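# Raise the tap's lever to its top position

## Task

Move the tap's lever upward until it is fully raised, so that it stays at the top once the robot has let go.

## Robot and tools

Robot: two arms, left_arm and right_arm, each ending in a two-finger gripper. Bases in the scene frame: left_arm at (-0.001, +0.233, 0) m, quat_wxyz (+1.000, 0, 0, -0.008); right_arm at (+0.016, -0.224, 0) m, quat_wxyz (+1.000, 0, 0, -0.029). A two-camera stand is fixed to the floor behind them.

Frames. Scene frame: origin at table height, halfway between the nominal bases; +x points out over the table, +z up, and left_arm sits on +y. These arm names do not match image sides. Reported hand positions (metres), orientations, velocities and the Hand target are in the scene frame. Motion offsets are instead measured along the gripper's own Hand target axes. Fingers point along the gripper's +z and open and close along its y. end_effector_position is the point between the pads, about 1 cm short of the tips. Printed poses may be off by a few cm, more at long reach.

The 14-number row, used by both motion tools: one flat list covering both arms, in order dx, dy, dz, rx, ry, rz, opening for left_arm, then the same seven for right_arm. Every value lies in [-1, 1]. dx..rz are an offset (not a pose) from that arm's Hand target as it stood when the action or move began, along that target's own axes; 1.0 equals 0.6 m of travel or 180 degrees of turn; rx, ry, rz form a single rotation vector. Because each call starts from the current Hand target, sending the same offset twice moves twice. Opening is absolute, not an offset: +1 fully open (0.094 m), -1 closed. Writing 0 for opening commands a half-closed grip, so to leave a gripper unchanged repeat its present command. Six zero pose numbers re-request the current Hand target.

execute_actions(actions, cameras): actions is a list of actions; each action is up to 15 rows, one per 1/30 s step, and a short action repeats its final row to fill 15 steps. All rows in an action count from the same start pose, not from each other. An empty list returns state plus all camera images; cameras picks views by name (["all"], [] or a list).

move(target, speed, blend, opening_speed, grip_force, blocking, cameras): drives each gripper in a straight line toward target, which is one 14-number row or a list of up to 15 rows, all offsets from the same starting Hand targets. speed is path top speed in m/s, 0.002 to 2.9 (default 0.25), one value or one per target; rotation is capped at twice that in rad/s. blend (m) rounds corners between listed targets; 0 stops at each. opening_speed is how fast openings change per second on the -1..+1 scale, at least 0.2. grip_force is newtons per pad, 10 to 50, per arm or shared, kept until changed. blocking=false returns early while the move runs. Paths avoid nothing, run 0.5 s to 10 s at most, and the gripper lags and can overshoot speed, especially with a straight arm. Do not route a path near an arm's own base; go around it. The result adds a move: line: done, off_target, moving, held, fault, plus limits such as paced (pose clipped) or held (steps withheld). done means within 10 mm and 2 degrees.

wait(seconds 0 to 10): lets time pass with last commands held; a running move continues. stop(): brakes a running move. zoom_image(camera, region [x0, y0, x1, y1] pixels, at most 504 by 504): closer look at the latest image of cam_head_left, cam_head_right, cam_left_wrist or cam_right_wrist. finished_scene(scene): ends the current scene, giving its number; irreversible, and the lever must already be up and stay up without the robot.

Results: end_effector_position and end_effector_quat_wxyz, Hand target (the last command after clipping, base for the next offsets), Tool commands, grip_measured (measured opening on the command scale, reads up to about 2.5 mm wide when empty), Joint positions (last value = opening in m), Joint velocities (may be dropped when all within noise), joint torques (include arm weight, wrap at ±28 N m on joints 1 to 3, noisy), motor temperatures, and step readings for action calls. Each step the controller limits commanded orientation to 40 degrees from the measured one. A gripper may rest a few cm short of its target from friction or weight; this alone does not mean contact. Resend or add the remaining distance. An arm stopped by an obstacle keeps pushing until commanded back past its gripper.

Joint ranges (rad): waist -2.618 to 3.054, shoulder 0.000 to 3.142, elbow 0.000 to 3.142 (straight 2.901), wrist pitch -1.571 to 1.571, wrist yaw -1.571 to 1.571, wrist roll -2.094 to 2.094. Near the first joint's axis, small gripper motions can swing the whole arm.

Heat: pushing against unreachable poses, stretching out or carrying load heats motors. MOTOR HOT appears at 75 °C; at 90 °C an OVER-TEMPERATURE FAULT folds that arm and disables it; at 100 °C it collapses.

Avoid: knocking anything off the table, striking the fixed tap or heavy items hard, fast contacts, strong presses, the two grippers or wrist cameras meeting each other (the clearance check does not prevent this), strain on camera cables, and any arm stop. Approach the lever slowly and lift it with a gentle, steady motion.

Cameras: all four are 672x504. Head cameras sit near (-0.27, ±0.11 to 0.14, 0.87) looking down at the table; wrist cameras ride with their hands, and their images may lag during motion.

Each tool is called after "Request:" as a command line: name --argument value for each argument, lists and objects as JSON in quotes; but a table of rows of numbers goes row by row, as --pt "numbers of a row", without its own name.

## Session

Request:
execute_actions --actions '[]'

Scene clock: 0.00 s.
left_arm: end_effector_position=(+0.3116, +0.2945, +0.1991) grip_measured=+1.000 end_effector_quat_wxyz=(+0.576, -0.166, +0.794, +0.101) | right_arm: end_effector_position=(+0.3256, -0.2579, +0.1478) grip_measured=+1.000 end_effector_quat_wxyz=(+0.481, +0.144, +0.857, -0.116)
Joint positions: left_arm=[-0.001 0.807 0.451 0.01 -0.376 -0.164 0.094] | right_arm=[0.211 0.941 0.495 -0.165 0.471 0.237 0.094]
Joint velocities: within noise
Joint torques (N m): no reading
Motor temperatures (°C): left_arm=[32 31 39 33 29 28 27] | right_arm=[30 30 34 30 28 27 28]
Heat: left arm: 39 °C; right arm: 34 °C.
Hand target: left_arm +0.3129, +0.2949, +0.2096; +0.587, -0.168, +0.786, +0.099 | right_arm +0.3260, -0.2586, +0.1524; +0.485, +0.146, +0.855, -0.117
Tool commands: left_gripper/opening=+1.0 right_gripper/opening=+1.0

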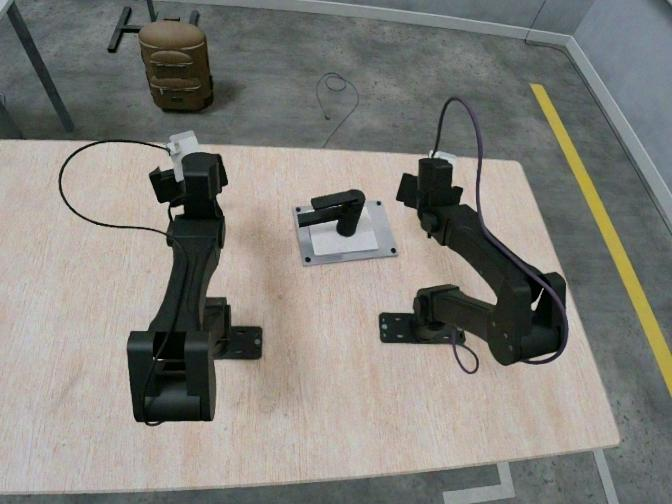

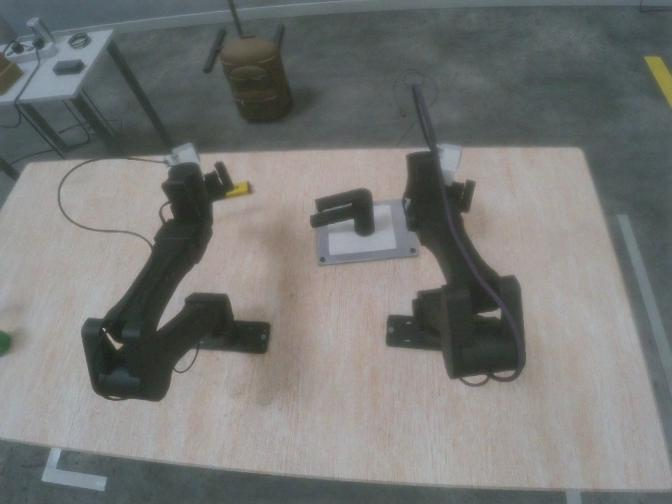

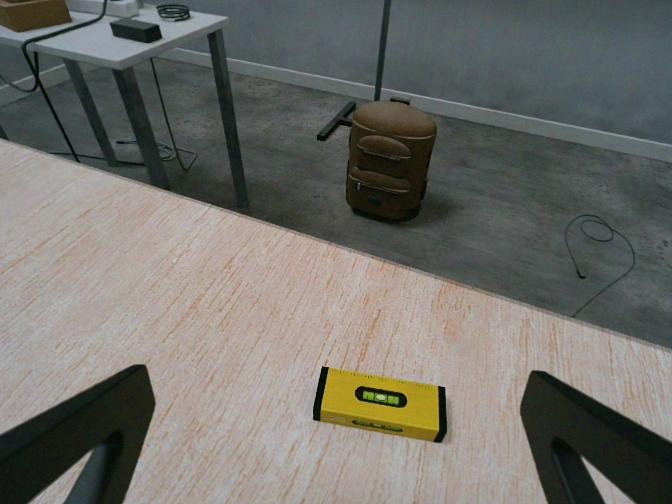

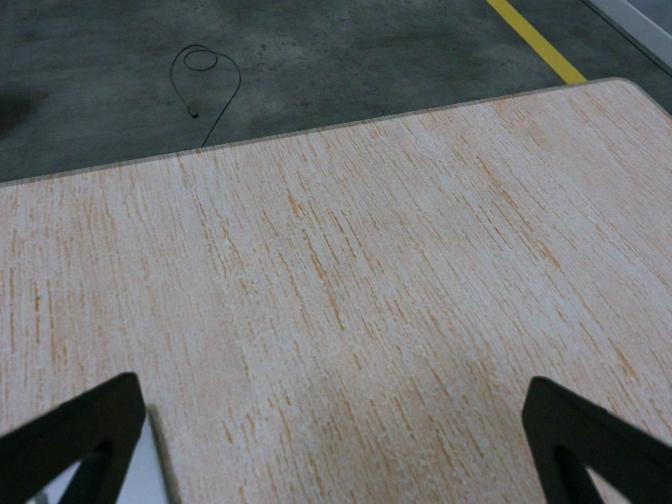

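Request:
zoom_image --camera "cam_head_left" --region '[280, 170, 420, 280]'

Request:
zoom_image --camera "cam_head_right" --region '[290, 170, 430, 280]'

Scaled by 3.600 from the camera's 672x504 image, which has a finer 960x720 frame.

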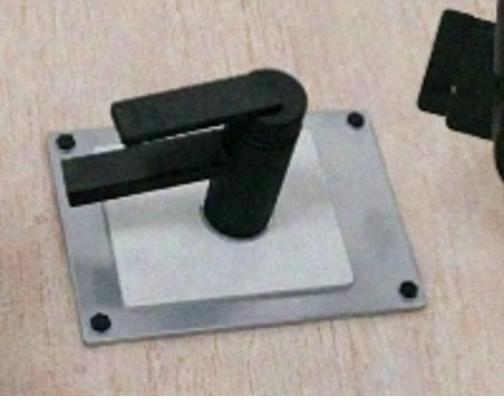

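Scaled by 3.600 from the camera's 672x504 image, which has a finer 960x720 frame.

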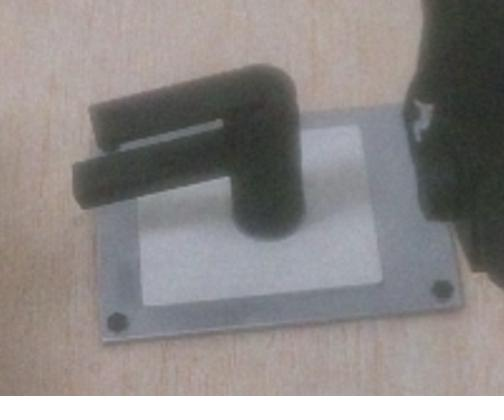

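Request:
move --target '[0.0378,-0.1007,-0.169,0.2866,-0.0815,0.0552,-1,0,0,0,0,0,0,1]' --cameras '["cam_left_wrist","cam_head_left"]'

Scene clock: 46.77 s.
left_arm: end_effector_position=(+0.2405, +0.1998, +0.2212) grip_measured=-0.983 end_effector_quat_wxyz=(+0.683, +0.183, +0.684, -0.180) | right_arm: end_effector_position=(+0.3256, -0.2579, +0.1478) grip_measured=+1.000 end_effector_quat_wxyz=(+0.481, +0.144, +0.857, -0.116)
Joint positions: left_arm=[0.59 0.425 0.162 0.259 1.091 0.007 0.001] | right_arm=[0.211 0.941 0.495 -0.165 0.471 0.237 0.094]
Joint torques (N m): left_arm=[0.51 1.57 7.36 1.55 0.13 -0.04] | right_arm=[-0.06 -2.09 6.87 1.86 0.24 -0.02]
Motor temperatures (°C): left_arm=[32 31 41 43 29 28 27] | right_arm=[30 30 38 33 28 27 28]
Heat: left arm: 43 °C; right arm: 38 °C.
Hand target: left_arm +0.2401, +0.1999, +0.2199; +0.683, +0.183, +0.683, -0.182 | right_arm +0.3260, -0.2586, +0.1524; +0.485, +0.146, +0.855, -0.117
Off the commanded pose: left_arm 0.001 m, 0 deg | right_arm 0.005 m, 1 deg.
move: done
camera_calibration:
cam_left_wrist: T_world_to_cam=[[-0.465947, -0.884746, 0.0108684, 0.287403], [-0.393438, 0.196169, -0.898179, 0.289859], [0.792528, -0.42278, -0.439496, 0.0751535], [0, 0, 0, 1]] pos_world=[0.188395, 0.229191, 0.290251]
Images, in order (width x height): cam_head_left 672x504, cam_left_wrist 672x504.

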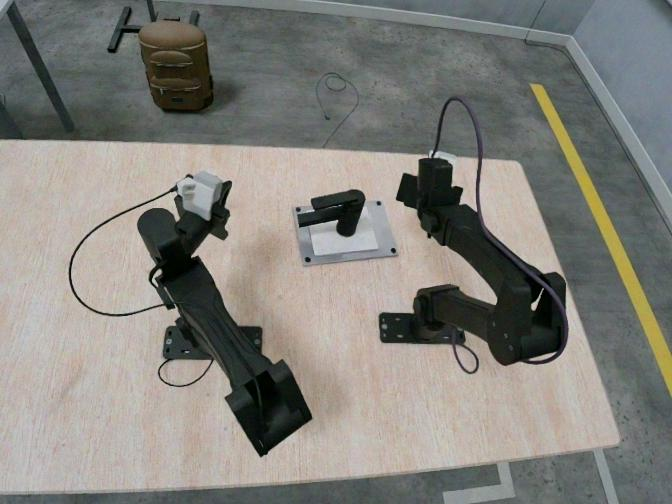

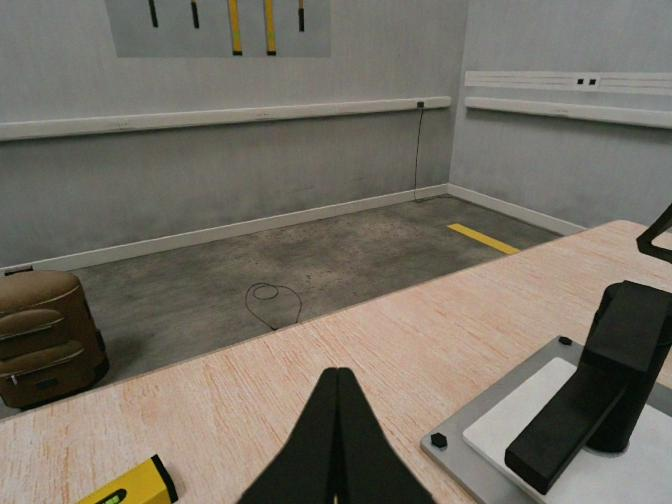

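Request:
zoom_image --camera "cam_left_wrist" --region '[472, 250, 672, 504]'

Scaled by 1.984 from the camera's 672x504 image, which has a finer 960x720 frame.

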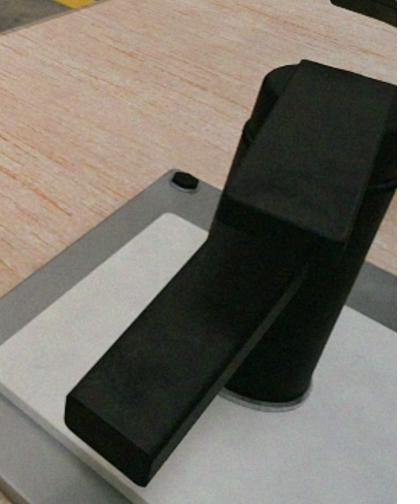

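Request:
move --target '[0.17,-0.109,0.1111,0,0,0,-1,0,0,0,0,0,0,1]' --cameras '["cam_left_wrist","cam_head_left","cam_head_right"]'

Scene clock: 61.50 s.
left_arm: end_effector_position=(+0.2662, +0.1100, +0.1184) grip_measured=-0.983 end_effector_quat_wxyz=(+0.602, +0.217, +0.748, -0.176) | right_arm: end_effector_position=(+0.3256, -0.2579, +0.1478) grip_measured=+1.000 end_effector_quat_wxyz=(+0.481, +0.144, +0.857, -0.116)
Joint positions: left_arm=[-0.224 0.865 0.003 0.636 0.318 0.07 0.001] | right_arm=[0.211 0.941 0.495 -0.165 0.471 0.237 0.094]
Joint torques (N m): left_arm=[-0.44 -0.5 6.6 1.94 -0.05 -0.04] | right_arm=[-0.12 -2.11 6.98 1.89 0.24 -0.01]
Heat: left arm: 42 °C; right arm: 38 °C.
Hand target: left_arm +0.2653, +0.1101, +0.1179; +0.683, +0.183, +0.683, -0.182 | right_arm +0.3260, -0.2586, +0.1524; +0.485, +0.146, +0.855, -0.117
Off the commanded pose: left_arm 0.001 m, 13 deg | right_arm 0.005 m, 1 deg.
joint sent to its limit (left arm) — joint 3 (elbow), lower limit, where the elbow is as bent as it goes. The joint targets are off in orientation, not in position.
move: off_target (left_arm)
camera_calibration:
cam_left_wrist: T_world_to_cam=[[-0.506649, -0.862104, 0.00910438, 0.229535], [-0.537664, 0.307689, -0.785013, 0.23799], [0.673961, -0.402621, -0.619413, 0.0222244], [0, 0, 0, 1]] pos_world=[0.229274, 0.133604, 0.198502]
Images, in order (width x height): cam_head_left 672x504, cam_head_right 672x504, cam_left_wrist 672x504.

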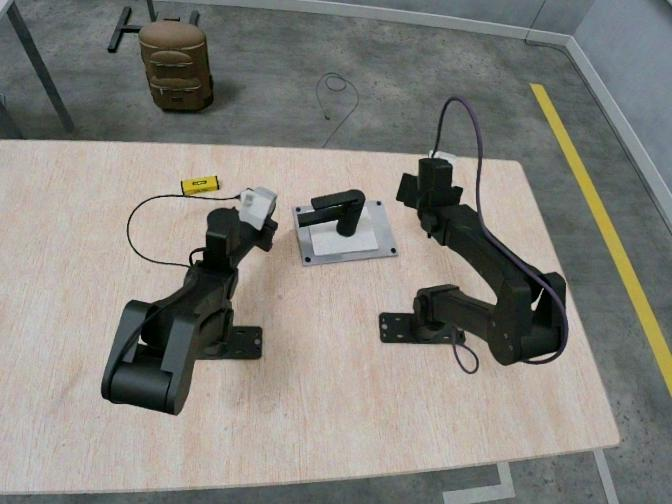

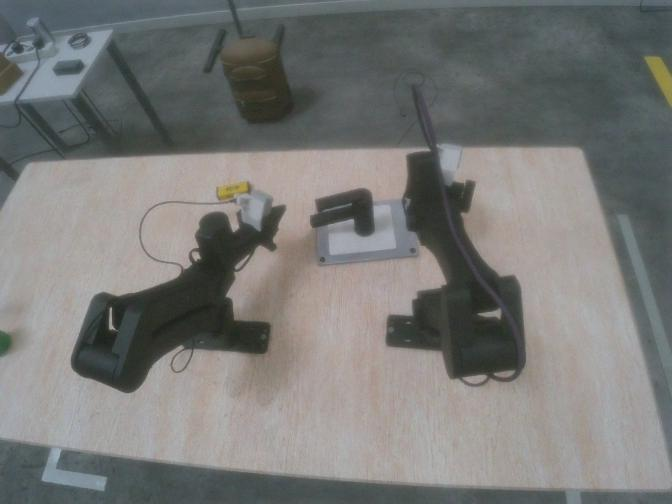

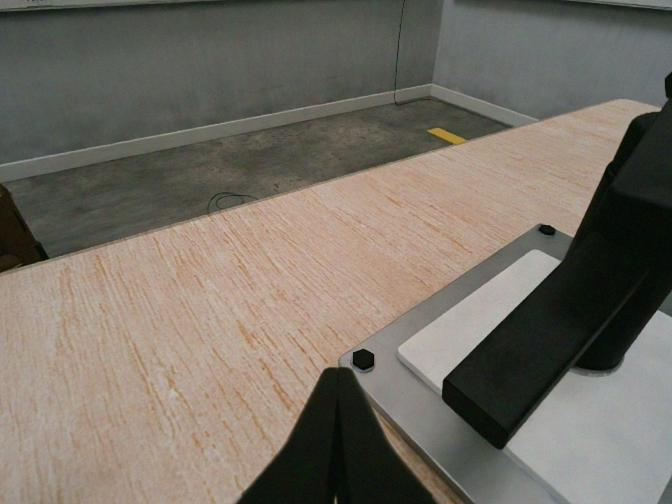

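Request:
move --target '[0,-0.1371,0.0792,0,0.05,0,-1,0,0,0,0,0,0,1]' --speed 0.12 --cameras '["cam_left_wrist","cam_head_left","cam_head_right"]'

Scene clock: 71.73 s.
left_arm: end_effector_position=(+0.2612, +0.0197, +0.1080) grip_measured=-0.983 end_effector_quat_wxyz=(+0.616, +0.205, +0.743, -0.163) | right_arm: end_effector_position=(+0.3256, -0.2579, +0.1478) grip_measured=+1.000 end_effector_quat_wxyz=(+0.481, +0.144, +0.857, -0.116)
Joint positions: left_arm=[-0.836 1.419 0.088 1.131 -0.319 -0.052 0.001] | right_arm=[0.211 0.941 0.495 -0.165 0.471 0.237 0.094]
Joint torques (N m): left_arm=[-0.46 -2.65 7.21 1.94 -0.12 -0.02] | right_arm=[-0.03 -1.99 6.93 1.91 0.24 0]
Heat: left arm: 45 °C; right arm: 38 °C.
Hand target: left_arm +0.2654, +0.0151, +0.1179; +0.628, +0.197, +0.734, -0.168 | right_arm +0.3260, -0.2586, +0.1524; +0.485, +0.146, +0.855, -0.117
Off the commanded pose: left_arm 0.012 m, 2 deg | right_arm 0.005 m, 1 deg.
move: off_target (left_arm)
camera_calibration:
cam_left_wrist: T_world_to_cam=[[-0.474384, -0.880314, -0.00262759, 0.142589], [-0.526305, 0.286006, -0.800752, 0.254102], [0.705665, -0.378481, -0.59899, -0.0281616], [0, 0, 0, 1]] pos_world=[0.22125, 0.0421899, 0.186979]
Images, in order (width x height): cam_head_left 672x504, cam_head_right 672x504, cam_left_wrist 672x504.

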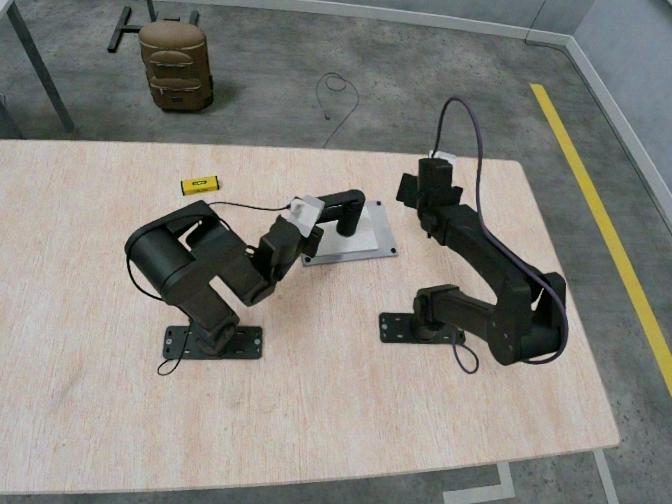

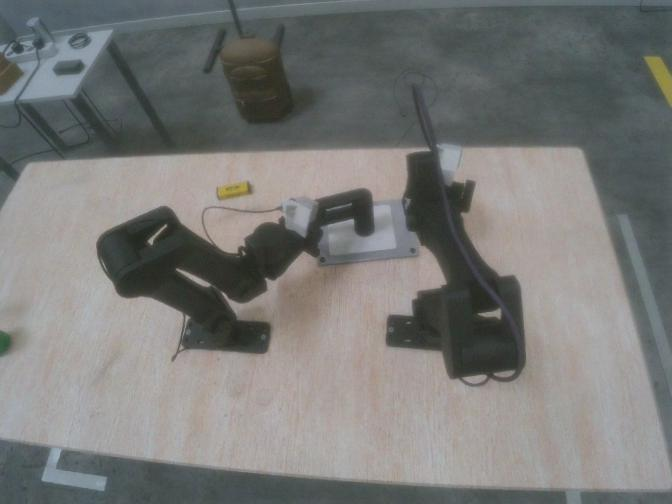

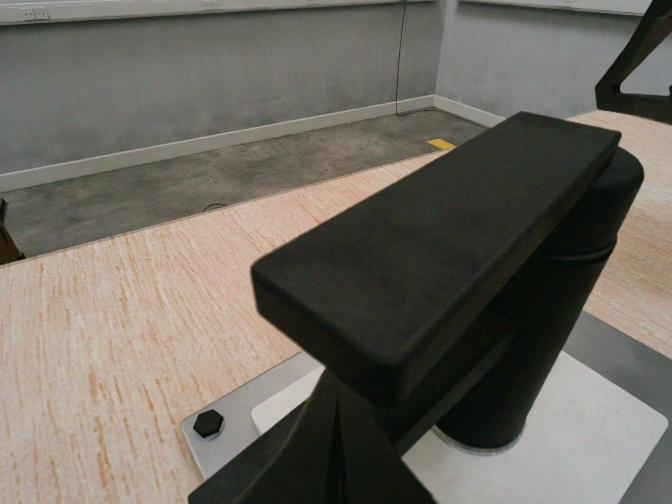

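Request:
move --pt "-0.0471 0.0072 -0.0117 0 0 0 -1 0 0 0 0 0 0 1" --pt "-0.0851 0.0058 -0.0168 0 0 0 -1 0 0 0 0 0 0 1" --speed 0.05 --blend '[0.01,0]' --cameras '["cam_left_wrist","cam_head_left","cam_head_right"]'

Scene clock: 79.23 s.
left_arm: end_effector_position=(+0.2572, +0.0295, +0.1326) grip_measured=-0.983 end_effector_quat_wxyz=(+0.592, +0.214, +0.764, -0.142) | right_arm: end_effector_position=(+0.3256, -0.2579, +0.1478) grip_measured=+1.000 end_effector_quat_wxyz=(+0.481, +0.144, +0.857, -0.116)
Joint positions: left_arm=[-0.829 1.047 0.176 0.595 -0.326 -0.052 0.001] | right_arm=[0.211 0.941 0.495 -0.165 0.471 0.237 0.094]
Joint torques (N m): left_arm=[0.14 -3.67 11.59 2.2 0.04 0.01] | right_arm=[-0.12 -1.96 6.86 1.9 0.23 -0.02]
Heat: left arm: 46 °C; right arm: 38 °C.
Hand target: left_arm +0.2654, +0.0191, +0.1698; +0.628, +0.197, +0.734, -0.167 | right_arm +0.3260, -0.2586, +0.1524; +0.485, +0.146, +0.855, -0.117
Off the commanded pose: left_arm 0.040 m, 6 deg | right_arm 0.005 m, 1 deg.
move: off_target (left_arm)
camera_calibration:
cam_left_wrist: T_world_to_cam=[[-0.463278, -0.885666, -0.0311316, 0.150461], [-0.568949, 0.324175, -0.755783, 0.272805], [0.679463, -0.332425, -0.654082, 0.0057818], [0, 0, 0, 1]] pos_world=[0.220989, 0.0467435, 0.214647]
Images, in order (width x height): cam_head_left 672x504, cam_head_right 672x504, cam_left_wrist 672x504.

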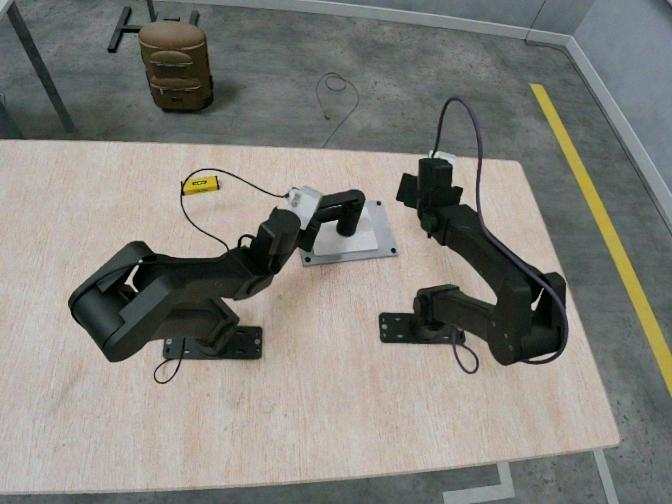

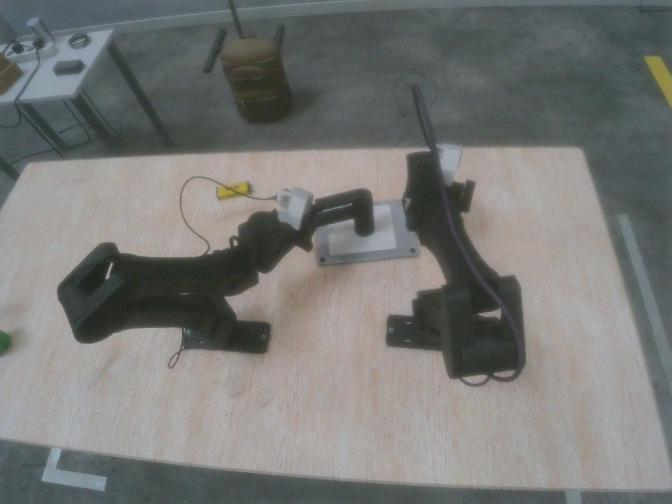

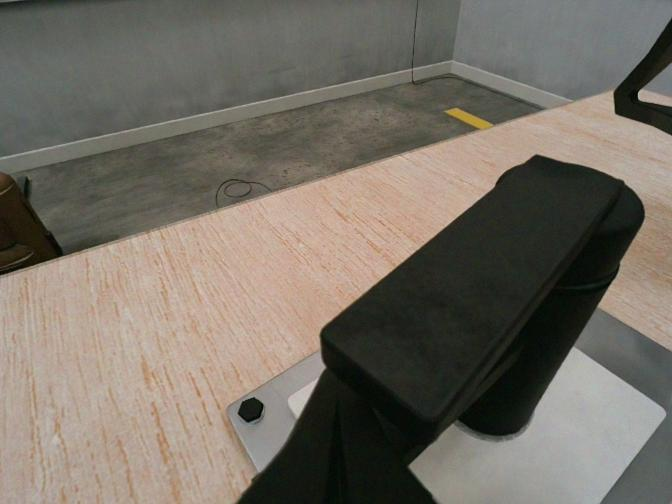

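Request:
move --target '[-0.0507,-0.0144,0,0,0,0,-1,0,0,0,0,0,0,1]' --speed 0.05 --cameras '["cam_left_wrist","cam_head_left"]'

Scene clock: 89.87 s.
left_arm: end_effector_position=(+0.2561, +0.0336, +0.1398) grip_measured=-0.983 end_effector_quat_wxyz=(+0.569, +0.222, +0.784, -0.110) | right_arm: end_effector_position=(+0.3256, -0.2579, +0.1478) grip_measured=+1.000 end_effector_quat_wxyz=(+0.481, +0.144, +0.857, -0.116)
Joint positions: left_arm=[-0.85 0.965 0.266 0.338 -0.376 -0.053 0.001] | right_arm=[0.211 0.941 0.495 -0.165 0.471 0.237 0.094]
Joint torques (N m): left_arm=[-1.13 -4.03 13.6 2.7 0.17 -0.04] | right_arm=[-0.1 -2.03 6.93 1.92 0.23 0]
Motor temperatures (°C): left_arm=[32 31 42 48 29 28 29] | right_arm=[30 30 38 34 28 27 28]
Heat: left arm: 48 °C; right arm: 38 °C.
Hand target: left_arm +0.2652, +0.0091, +0.1999; +0.628, +0.197, +0.734, -0.167 | right_arm +0.3260, -0.2586, +0.1524; +0.485, +0.146, +0.855, -0.117
Off the commanded pose: left_arm 0.065 m, 11 deg | right_arm 0.005 m, 1 deg.
move: off_target (left_arm)
camera_calibration:
cam_left_wrist: T_world_to_cam=[[-0.441886, -0.893765, -0.0769519, 0.154893], [-0.610213, 0.362353, -0.704515, 0.278391], [0.657554, -0.264358, -0.705505, 0.0232199], [0, 0, 0, 1]] pos_world=[0.223054, 0.0437007, 0.224432]
Images, in order (width x height): cam_head_left 672x504, cam_left_wrist 672x504.

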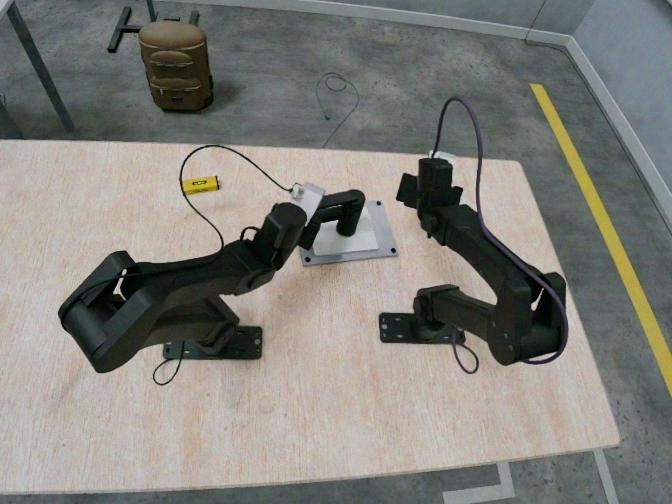

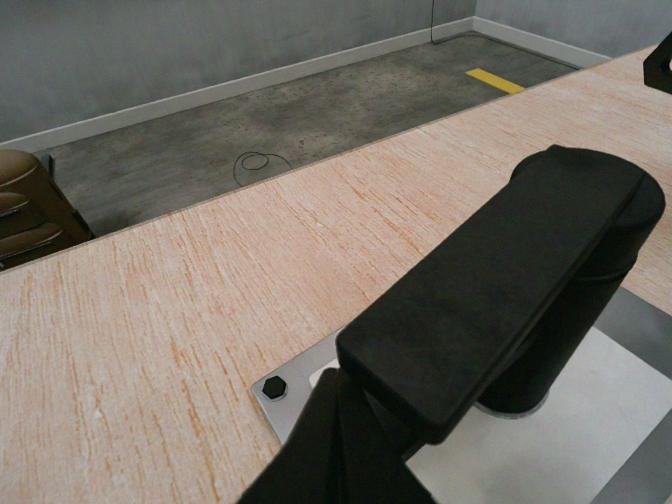

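Request:
zoom_image --camera "cam_head_left" --region '[280, 170, 420, 280]'

Request:
zoom_image --camera "cam_left_wrist" --region '[200, 120, 672, 504]'

Scaled by 3.600 from the camera's 672x504 image, which has a finer 960x720 frame.

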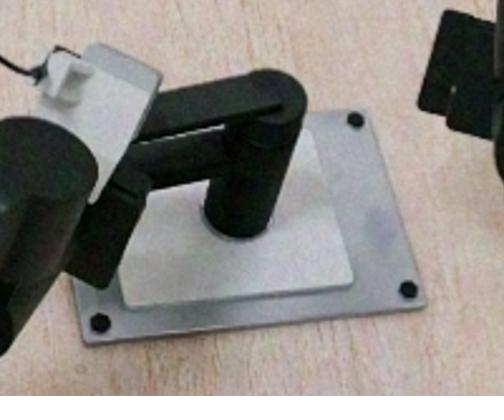

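Scaled by 1.068 from the camera's 672x504 image, which has a finer 960x720 frame.

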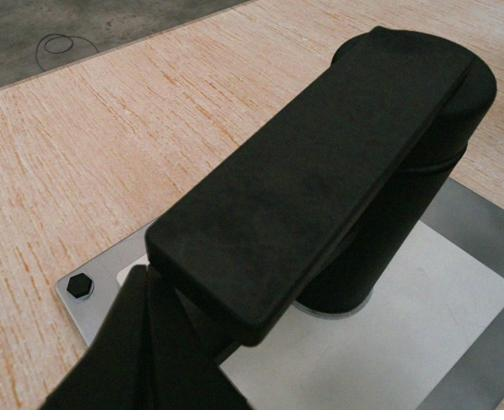

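Request:
move --pt "0.14 0.03 0.01 0 0 0 -1 0 0 0 0 0 0 1" --pt "0.1518 0.1313 -0.0527 0 0 0 -1 0 0 0 0 0 0 1" --speed 0.15 --cameras '["cam_left_wrist","cam_head_left","cam_head_right"]'

Scene clock: 121.63 s.
left_arm: end_effector_position=(+0.2674, +0.0991, +0.1148) grip_measured=-0.983 end_effector_quat_wxyz=(+0.603, +0.200, +0.755, -0.163) | right_arm: end_effector_position=(+0.3256, -0.2579, +0.1478) grip_measured=+1.000 end_effector_quat_wxyz=(+0.481, +0.144, +0.857, -0.116)
Joint positions: left_arm=[-0.368 0.923 0.001 0.698 0.134 0.025 0.001] | right_arm=[0.211 0.941 0.495 -0.165 0.471 0.237 0.094]
Joint torques (N m): left_arm=[0.57 -1.87 6.57 1.79 0.15 0.07] | right_arm=[-0.02 -2 6.91 1.89 0.21 -0.01]
Motor temperatures (°C): left_arm=[32 31 43 55 29 28 29] | right_arm=[30 29 38 34 28 27 28]
Heat: left arm: 55 °C; right arm: 38 °C.
Hand target: left_arm +0.2651, +0.1002, +0.1148; +0.628, +0.197, +0.735, -0.167 | right_arm +0.3260, -0.2586, +0.1524; +0.485, +0.146, +0.855, -0.117
Off the commanded pose: left_arm 0.002 m, 4 deg | right_arm 0.005 m, 1 deg.
joint sent to its limit (left arm) — joint 3 (elbow), lower limit, where the elbow is as bent as it goes. The joint targets are off in orientation, not in position.
move: off_target (left_arm)
camera_calibration:
cam_left_wrist: T_world_to_cam=[[-0.466463, -0.88446, 0.0119281, 0.212061], [-0.557545, 0.283526, -0.780229, 0.246281], [0.686699, -0.370598, -0.625381, 0.00888019], [0, 0, 0, 1]] pos_world=[0.230133, 0.121023, 0.195179]
Images, in order (width x height): cam_head_left 672x504, cam_head_right 672x504, cam_left_wrist 672x504.

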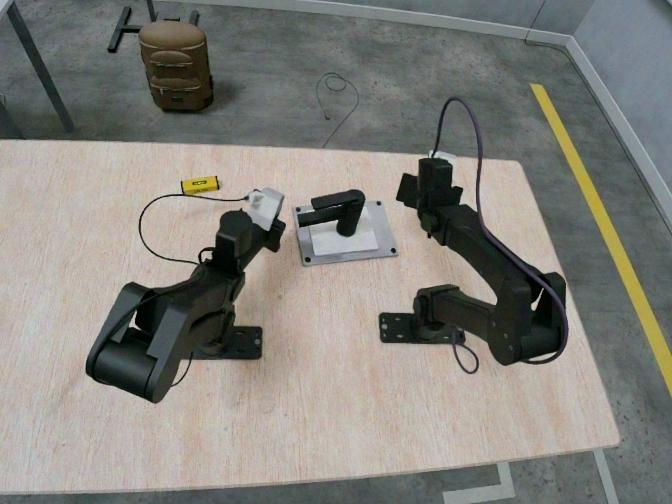

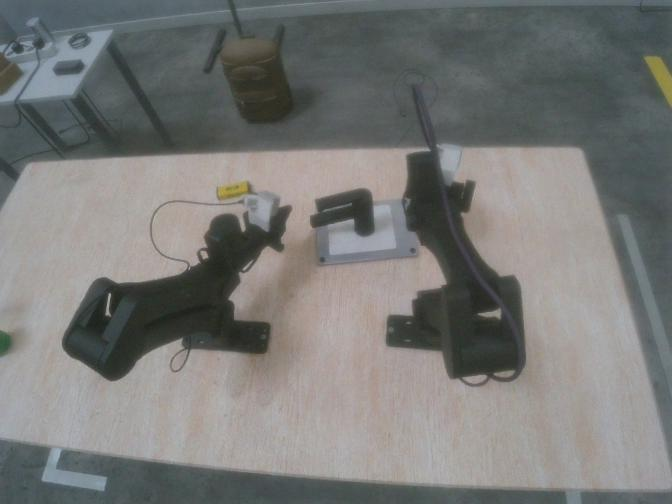

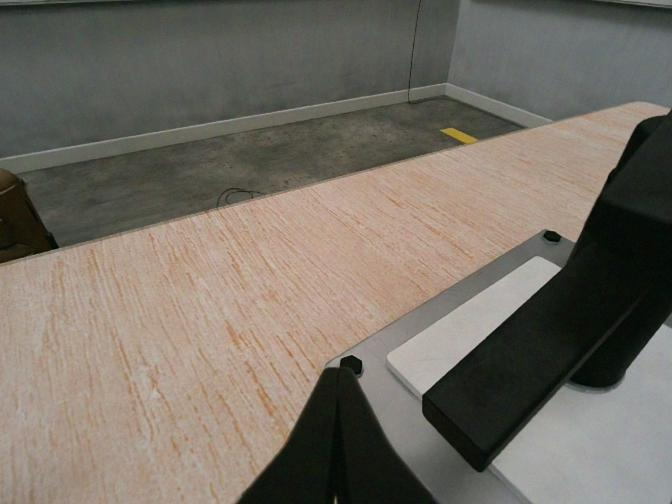

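Request:
zoom_image --camera "cam_left_wrist" --region '[522, 80, 672, 300]'

Scaled by 2.291 from the camera's 672x504 image, which has a finer 960x720 frame.

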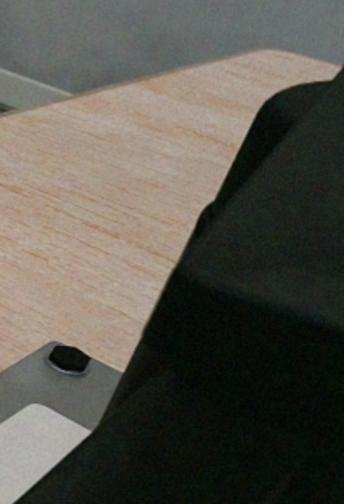

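Request:
move --target '[-0.0523,0.0119,-0.0212,0.0396,-0.0389,-0.4997,0.17,0,0,0,0,0,0,1]' --speed 0.25 --cameras '["cam_left_wrist","cam_head_left","cam_head_right"]'

Scene clock: 146.40 s.
left_arm: end_effector_position=(+0.2634, +0.1096, +0.1488) grip_measured=+0.168 end_effector_quat_wxyz=(+0.327, -0.368, +0.648, -0.582) | right_arm: end_effector_position=(+0.3256, -0.2579, +0.1478) grip_measured=+1.000 end_effector_quat_wxyz=(+0.481, +0.144, +0.857, -0.116)
Joint positions: left_arm=[-0.261 0.723 0.001 0.609 0.264 -1.546 0.055] | right_arm=[0.211 0.941 0.495 -0.165 0.471 0.237 0.094]
Joint torques (N m): left_arm=[-0.46 -0.96 7.19 1.78 -0.09 -0.01] | right_arm=[-0.12 -1.98 6.87 1.89 0.24 -0.01]
Heat: left arm: 51 °C; right arm: 38 °C.
Hand target: left_arm +0.2620, +0.1101, +0.1479; +0.353, -0.354, +0.612, -0.613 | right_arm +0.3260, -0.2586, +0.1524; +0.485, +0.146, +0.855, -0.117
Off the commanded pose: left_arm 0.002 m, 6 deg | right_arm 0.005 m, 1 deg.
joint sent to its limit (left arm) — joint 3 (elbow), lower limit, where the elbow is as bent as it goes. The joint targets are off in orientation, not in position.
move: off_target (left_arm)
camera_calibration:
cam_left_wrist: T_world_to_cam=[[0.131798, -0.0563835, 0.989672, -0.174785], [-0.833707, -0.546397, 0.0798987, 0.303326], [0.536248, -0.835626, -0.119021, 0.0520463], [0, 0, 0, 1]] pos_world=[0.248011, 0.199373, 0.154939]
Images, in order (width x height): cam_head_left 672x504, cam_head_right 672x504, cam_left_wrist 672x504.

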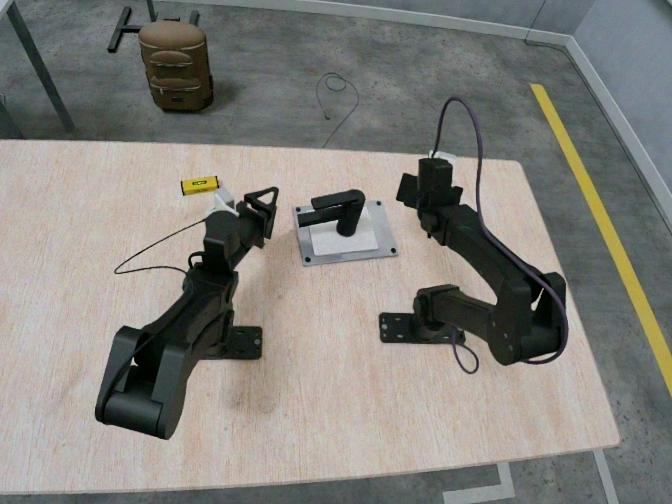

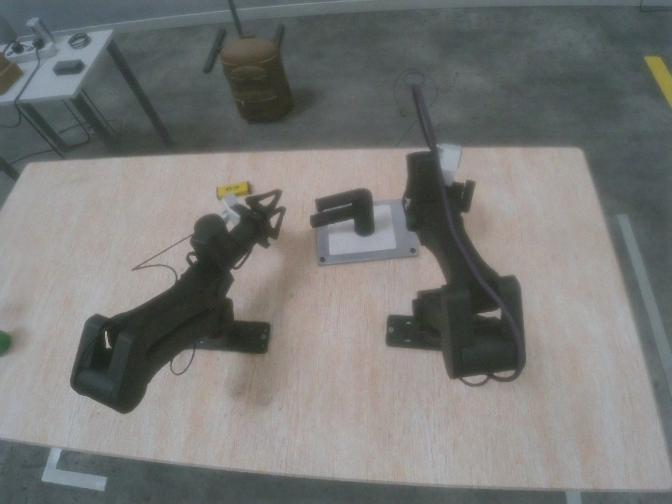

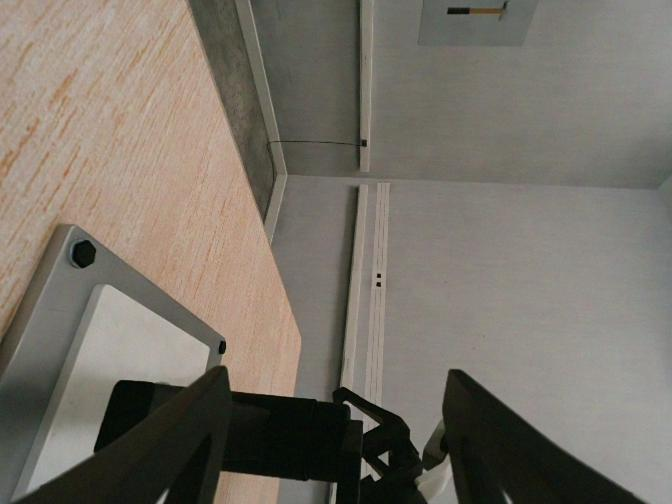

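Request:
move --target '[0.1241,-0.0033,0.0717,0,0,0,0.17,0,0,0,0,0,0,1]' --speed 0.12 --cameras '["cam_left_wrist","cam_head_left","cam_head_right"]'

Scene clock: 153.47 s.
left_arm: end_effector_position=(+0.2498, +0.0225, +0.1131) grip_measured=+0.168 end_effector_quat_wxyz=(+0.318, -0.354, +0.667, -0.573) | right_arm: end_effector_position=(+0.3256, -0.2579, +0.1478) grip_measured=+1.000 end_effector_quat_wxyz=(+0.481, +0.144, +0.857, -0.116)
Joint positions: left_arm=[-0.829 1.424 0.025 1.253 -0.268 -1.59 0.055] | right_arm=[0.211 0.941 0.495 -0.165 0.471 0.237 0.094]
Joint torques (N m): left_arm=[0.28 -3.08 7.17 2.85 -0.56 0.11] | right_arm=[-0.12 -1.96 6.9 1.94 0.22 -0.04]
Heat: left arm: 51 °C; right arm: 38 °C.
Hand target: left_arm +0.2621, +0.0241, +0.1501; +0.353, -0.354, +0.612, -0.613 | right_arm +0.3260, -0.2586, +0.1524; +0.485, +0.146, +0.855, -0.117
Off the commanded pose: left_arm 0.039 m, 9 deg | right_arm 0.005 m, 1 deg.
move: off_target (left_arm)
camera_calibration:
cam_left_wrist: T_world_to_cam=[[0.142574, -0.0983465, 0.984886, -0.143819], [-0.85172, -0.519101, 0.0714618, 0.252122], [0.504228, -0.849036, -0.157774, -0.0049659], [0, 0, 0, 1]] pos_world=[0.237746, 0.112517, 0.122845]
Images, in order (width x height): cam_head_left 672x504, cam_head_right 672x504, cam_left_wrist 672x504.

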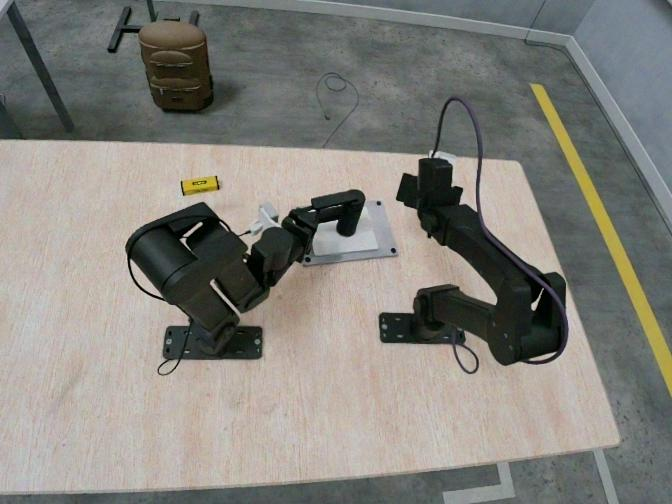

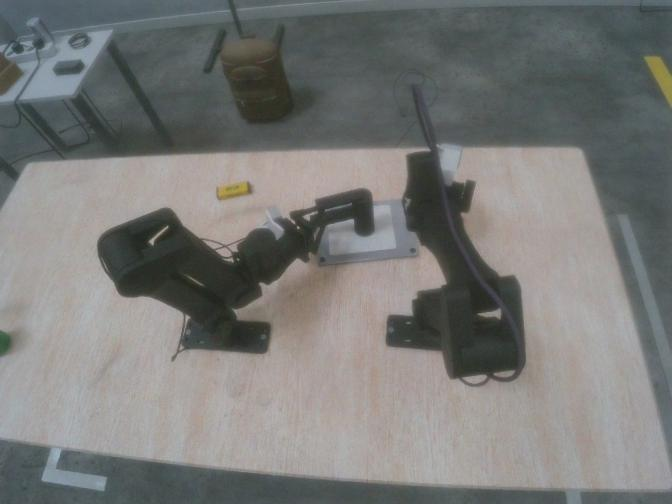

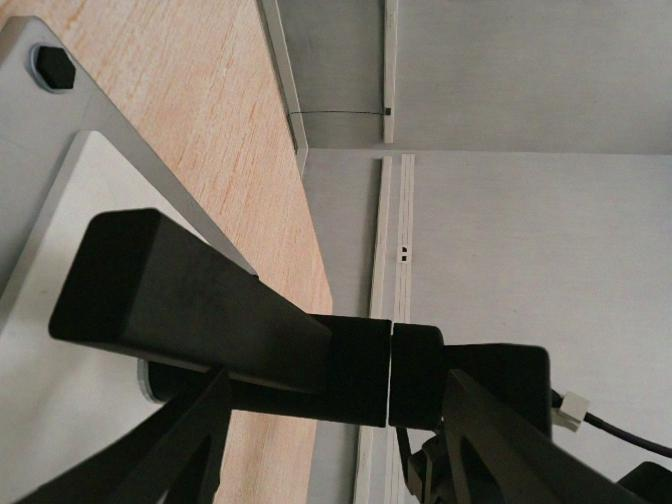

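Request:
move --pt "-0.1241 0.0583 -0.0717 0 0 0 0.17 0 0 0 0 0 0 1" --pt "-0.1241 0 -0.0717 0 0 0 0.17 0 0 0 0 0 0 1" --speed 0.12

Request:
move --target '[0.0621,-0.002,0.0359,0,0,0,0.17,0,0,0,0,0,0,1]' --speed 0.05 --cameras '["cam_left_wrist"]'

Scene clock: 161.00 s.
left_arm: end_effector_position=(+0.2631, +0.1099, +0.1469) grip_measured=+0.168 end_effector_quat_wxyz=(+0.326, -0.372, +0.648, -0.579) | right_arm: end_effector_position=(+0.3256, -0.2579, +0.1478) grip_measured=+1.000 end_effector_quat_wxyz=(+0.481, +0.144, +0.857, -0.116)
Joint positions: left_arm=[-0.268 0.716 0.001 0.594 0.25 -1.549 0.055] | right_arm=[0.211 0.941 0.495 -0.165 0.471 0.237 0.094]
Joint torques (N m): left_arm=[-0.27 -0.95 7.2 1.93 -0.04 0.03] | right_arm=[-0.18 -2 6.87 1.88 0.24 0]
Heat: left arm: 52 °C; right arm: 38 °C.
Hand target: left_arm +0.2621, +0.1101, +0.1499; +0.353, -0.354, +0.612, -0.613 | right_arm +0.3260, -0.2586, +0.1524; +0.485, +0.146, +0.855, -0.117
Off the commanded pose: left_arm 0.003 m, 7 deg | right_arm 0.005 m, 1 deg.
joint sent to its limit (left arm) — joint 3 (elbow), lower limit, where the elbow is as bent as it goes. The joint targets are off in orientation, not in position.
move: off_target (left_arm)

Scene clock: 162.87 s.
left_arm: end_effector_position=(+0.2633, +0.0660, +0.1511) grip_measured=+0.168 end_effector_quat_wxyz=(+0.341, -0.363, +0.629, -0.597) | right_arm: end_effector_position=(+0.3256, -0.2579, +0.1478) grip_measured=+1.000 end_effector_quat_wxyz=(+0.481, +0.144, +0.857, -0.116)
Joint positions: left_arm=[-0.6 1.051 0.001 0.995 -0.088 -1.579 0.055] | right_arm=[0.211 0.941 0.495 -0.165 0.471 0.237 0.094]
Joint torques (N m): left_arm=[-0.43 -1.07 6.06 1.96 -0.11 0.03] | right_arm=[-0.08 -1.99 6.86 1.92 0.23 0.01]
Heat: left arm: 52 °C; right arm: 38 °C.
Hand target: left_arm +0.2621, +0.0671, +0.1511; +0.353, -0.354, +0.612, -0.613 | right_arm +0.3260, -0.2586, +0.1524; +0.485, +0.146, +0.855, -0.117
Off the commanded pose: left_arm 0.002 m, 3 deg | right_arm 0.005 m, 1 deg.
joint sent to its limit (left arm) — joint 3 (elbow), lower limit, where the elbow is as bent as it goes. The joint targets are off in orientation, not in position.
move: off_target (left_arm)
camera_calibration:
cam_left_wrist: T_world_to_cam=[[0.0855286, -0.0290327, 0.995913, -0.170165], [-0.82864, -0.55708, 0.0549234, 0.282424], [0.553209, -0.829951, -0.071704, 0.00398633], [0, 0, 0, 1]] pos_world=[0.246377, 0.155701, 0.154243]
Images, in order (width x height): cam_left_wrist 672x504.

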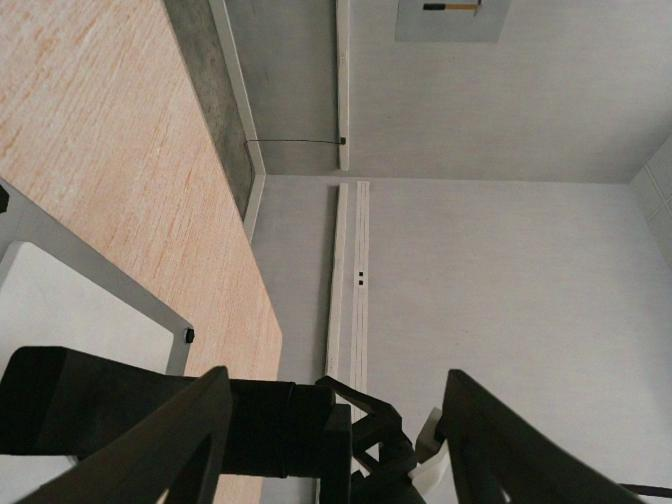

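Request:
move --target '[0.0361,0,0.0208,0,0,0,0.17,0,0,0,0,0,0,1]' --speed 0.05 --cameras '["cam_left_wrist"]'

Scene clock: 167.47 s.
left_arm: end_effector_position=(+0.2605, +0.0435, +0.1457) grip_measured=+0.168 end_effector_quat_wxyz=(+0.347, -0.357, +0.618, -0.608) | right_arm: end_effector_position=(+0.3256, -0.2579, +0.1478) grip_measured=+1.000 end_effector_quat_wxyz=(+0.481, +0.144, +0.857, -0.116)
Joint positions: left_arm=[-0.737 1.345 0.001 1.324 -0.224 -1.581 0.055] | right_arm=[0.211 0.941 0.495 -0.165 0.471 0.237 0.094]
Joint torques (N m): left_arm=[-0.44 -1.99 6.01 1.92 -0.11 0.08] | right_arm=[-0.08 -2.04 6.97 1.92 0.24 -0.01]
Heat: left arm: 53 °C; right arm: 39 °C.
Hand target: left_arm +0.2620, +0.0421, +0.1512; +0.353, -0.354, +0.612, -0.613 | right_arm +0.3260, -0.2586, +0.1524; +0.485, +0.146, +0.855, -0.117
Off the commanded pose: left_arm 0.006 m, 1 deg | right_arm 0.005 m, 1 deg.
move: done
camera_calibration:
cam_left_wrist: T_world_to_cam=[[0.0556952, -0.00935145, 0.998404, -0.15858], [-0.830717, -0.555172, 0.041141, 0.270341], [0.553901, -0.831683, -0.0386888, -0.0185161], [0, 0, 0, 1]] pos_world=[0.243665, 0.133203, 0.146488]
Images, in order (width x height): cam_left_wrist 672x504.

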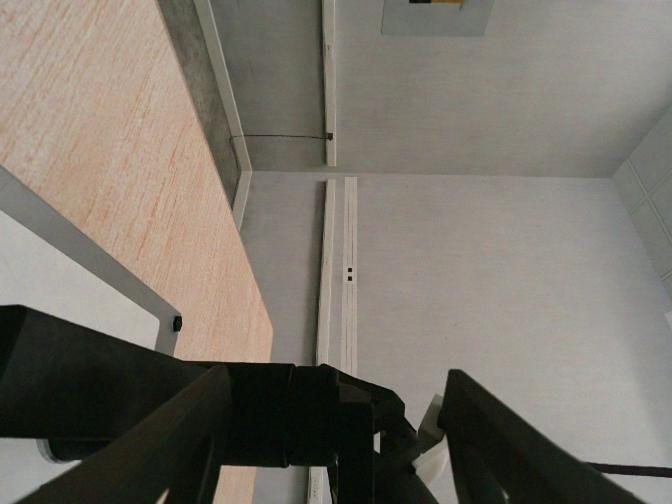

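Request:
move --target '[0.0332,-0.0133,0.0192,0,0,0,0.17,0,0,0,0,0,0,1]' --speed 0.05 --cameras '["cam_left_wrist"]'

Scene clock: 170.47 s.
left_arm: end_effector_position=(+0.2588, +0.0228, +0.1536) grip_measured=+0.168 end_effector_quat_wxyz=(+0.348, -0.356, +0.616, -0.611) | right_arm: end_effector_position=(+0.3256, -0.2579, +0.1478) grip_measured=+1.000 end_effector_quat_wxyz=(+0.481, +0.144, +0.857, -0.116)
Joint positions: left_arm=[-0.839 1.359 0.06 1.285 -0.326 -1.581 0.055] | right_arm=[0.211 0.941 0.495 -0.165 0.471 0.237 0.094]
Joint torques (N m): left_arm=[-0.42 -2.32 7.46 1.73 -0.13 0.08] | right_arm=[-0.14 -2.11 6.95 1.91 0.23 0.01]
Heat: left arm: 53 °C; right arm: 39 °C.
Hand target: left_arm +0.2621, +0.0192, +0.1591; +0.353, -0.354, +0.612, -0.613 | right_arm +0.3260, -0.2586, +0.1524; +0.485, +0.146, +0.855, -0.117
Off the commanded pose: left_arm 0.007 m, 1 deg | right_arm 0.005 m, 1 deg.
move: done
camera_calibration:
cam_left_wrist: T_world_to_cam=[[0.0497239, -0.00567864, 0.998747, -0.165116], [-0.831168, -0.554706, 0.0382268, 0.257634], [0.553794, -0.832027, -0.0323021, -0.0354191], [0, 0, 0, 1]] pos_world=[0.241962, 0.112504, 0.153916]
Images, in order (width x height): cam_left_wrist 672x504.

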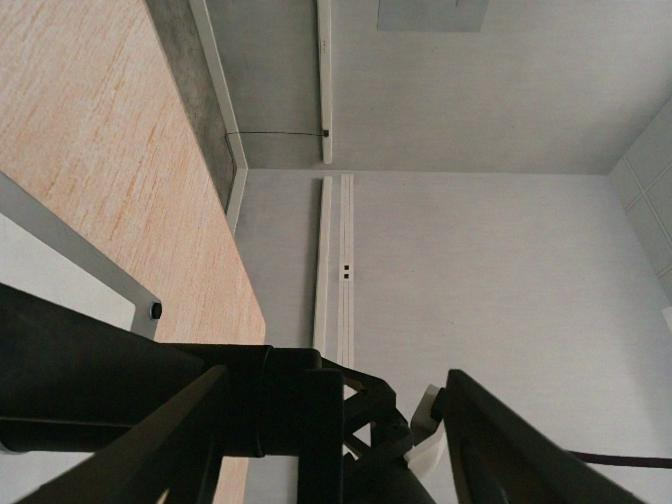

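Request:
move --target '[0,0.0067,0,0,0,0,-0.3,0,0,0,0,0,0,1]' --speed 0.05 --opening_speed 0.5 --cameras '["cam_left_wrist"]'

Scene clock: 174.90 s.
left_arm: end_effector_position=(+0.2599, +0.0218, +0.1482) grip_measured=-0.298 end_effector_quat_wxyz=(+0.347, -0.357, +0.620, -0.607) | right_arm: end_effector_position=(+0.3256, -0.2579, +0.1478) grip_measured=+1.000 end_effector_quat_wxyz=(+0.481, +0.144, +0.857, -0.116)
Joint positions: left_arm=[-0.839 1.4 0.06 1.315 -0.327 -1.581 0.033] | right_arm=[0.211 0.941 0.495 -0.165 0.471 0.237 0.094]
Joint torques (N m): left_arm=[-0.4 -2.43 6.58 1.92 -0.12 0.07] | right_arm=[-0.17 -2.11 6.91 1.9 0.2 0.01]
Heat: left arm: 53 °C; right arm: 39 °C.
Hand target: left_arm +0.2621, +0.0192, +0.1551; +0.353, -0.354, +0.612, -0.613 | right_arm +0.3260, -0.2586, +0.1524; +0.485, +0.146, +0.855, -0.117
Off the commanded pose: left_arm 0.008 m, 1 deg | right_arm 0.005 m, 1 deg.
move: done
camera_calibration:
cam_left_wrist: T_world_to_cam=[[0.057021, -0.0139756, 0.998275, -0.161403], [-0.830452, -0.555677, 0.0396556, 0.257809], [0.554165, -0.83128, -0.0432914, -0.0354877], [0, 0, 0, 1]] pos_world=[0.242967, 0.111503, 0.149365]
Images, in order (width x height): cam_left_wrist 672x504.

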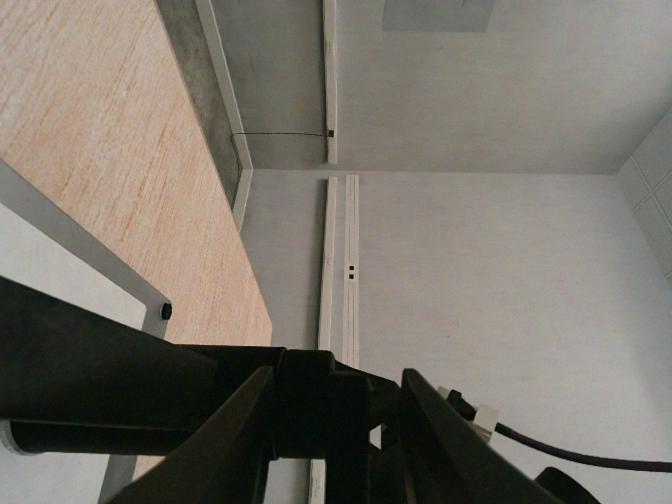

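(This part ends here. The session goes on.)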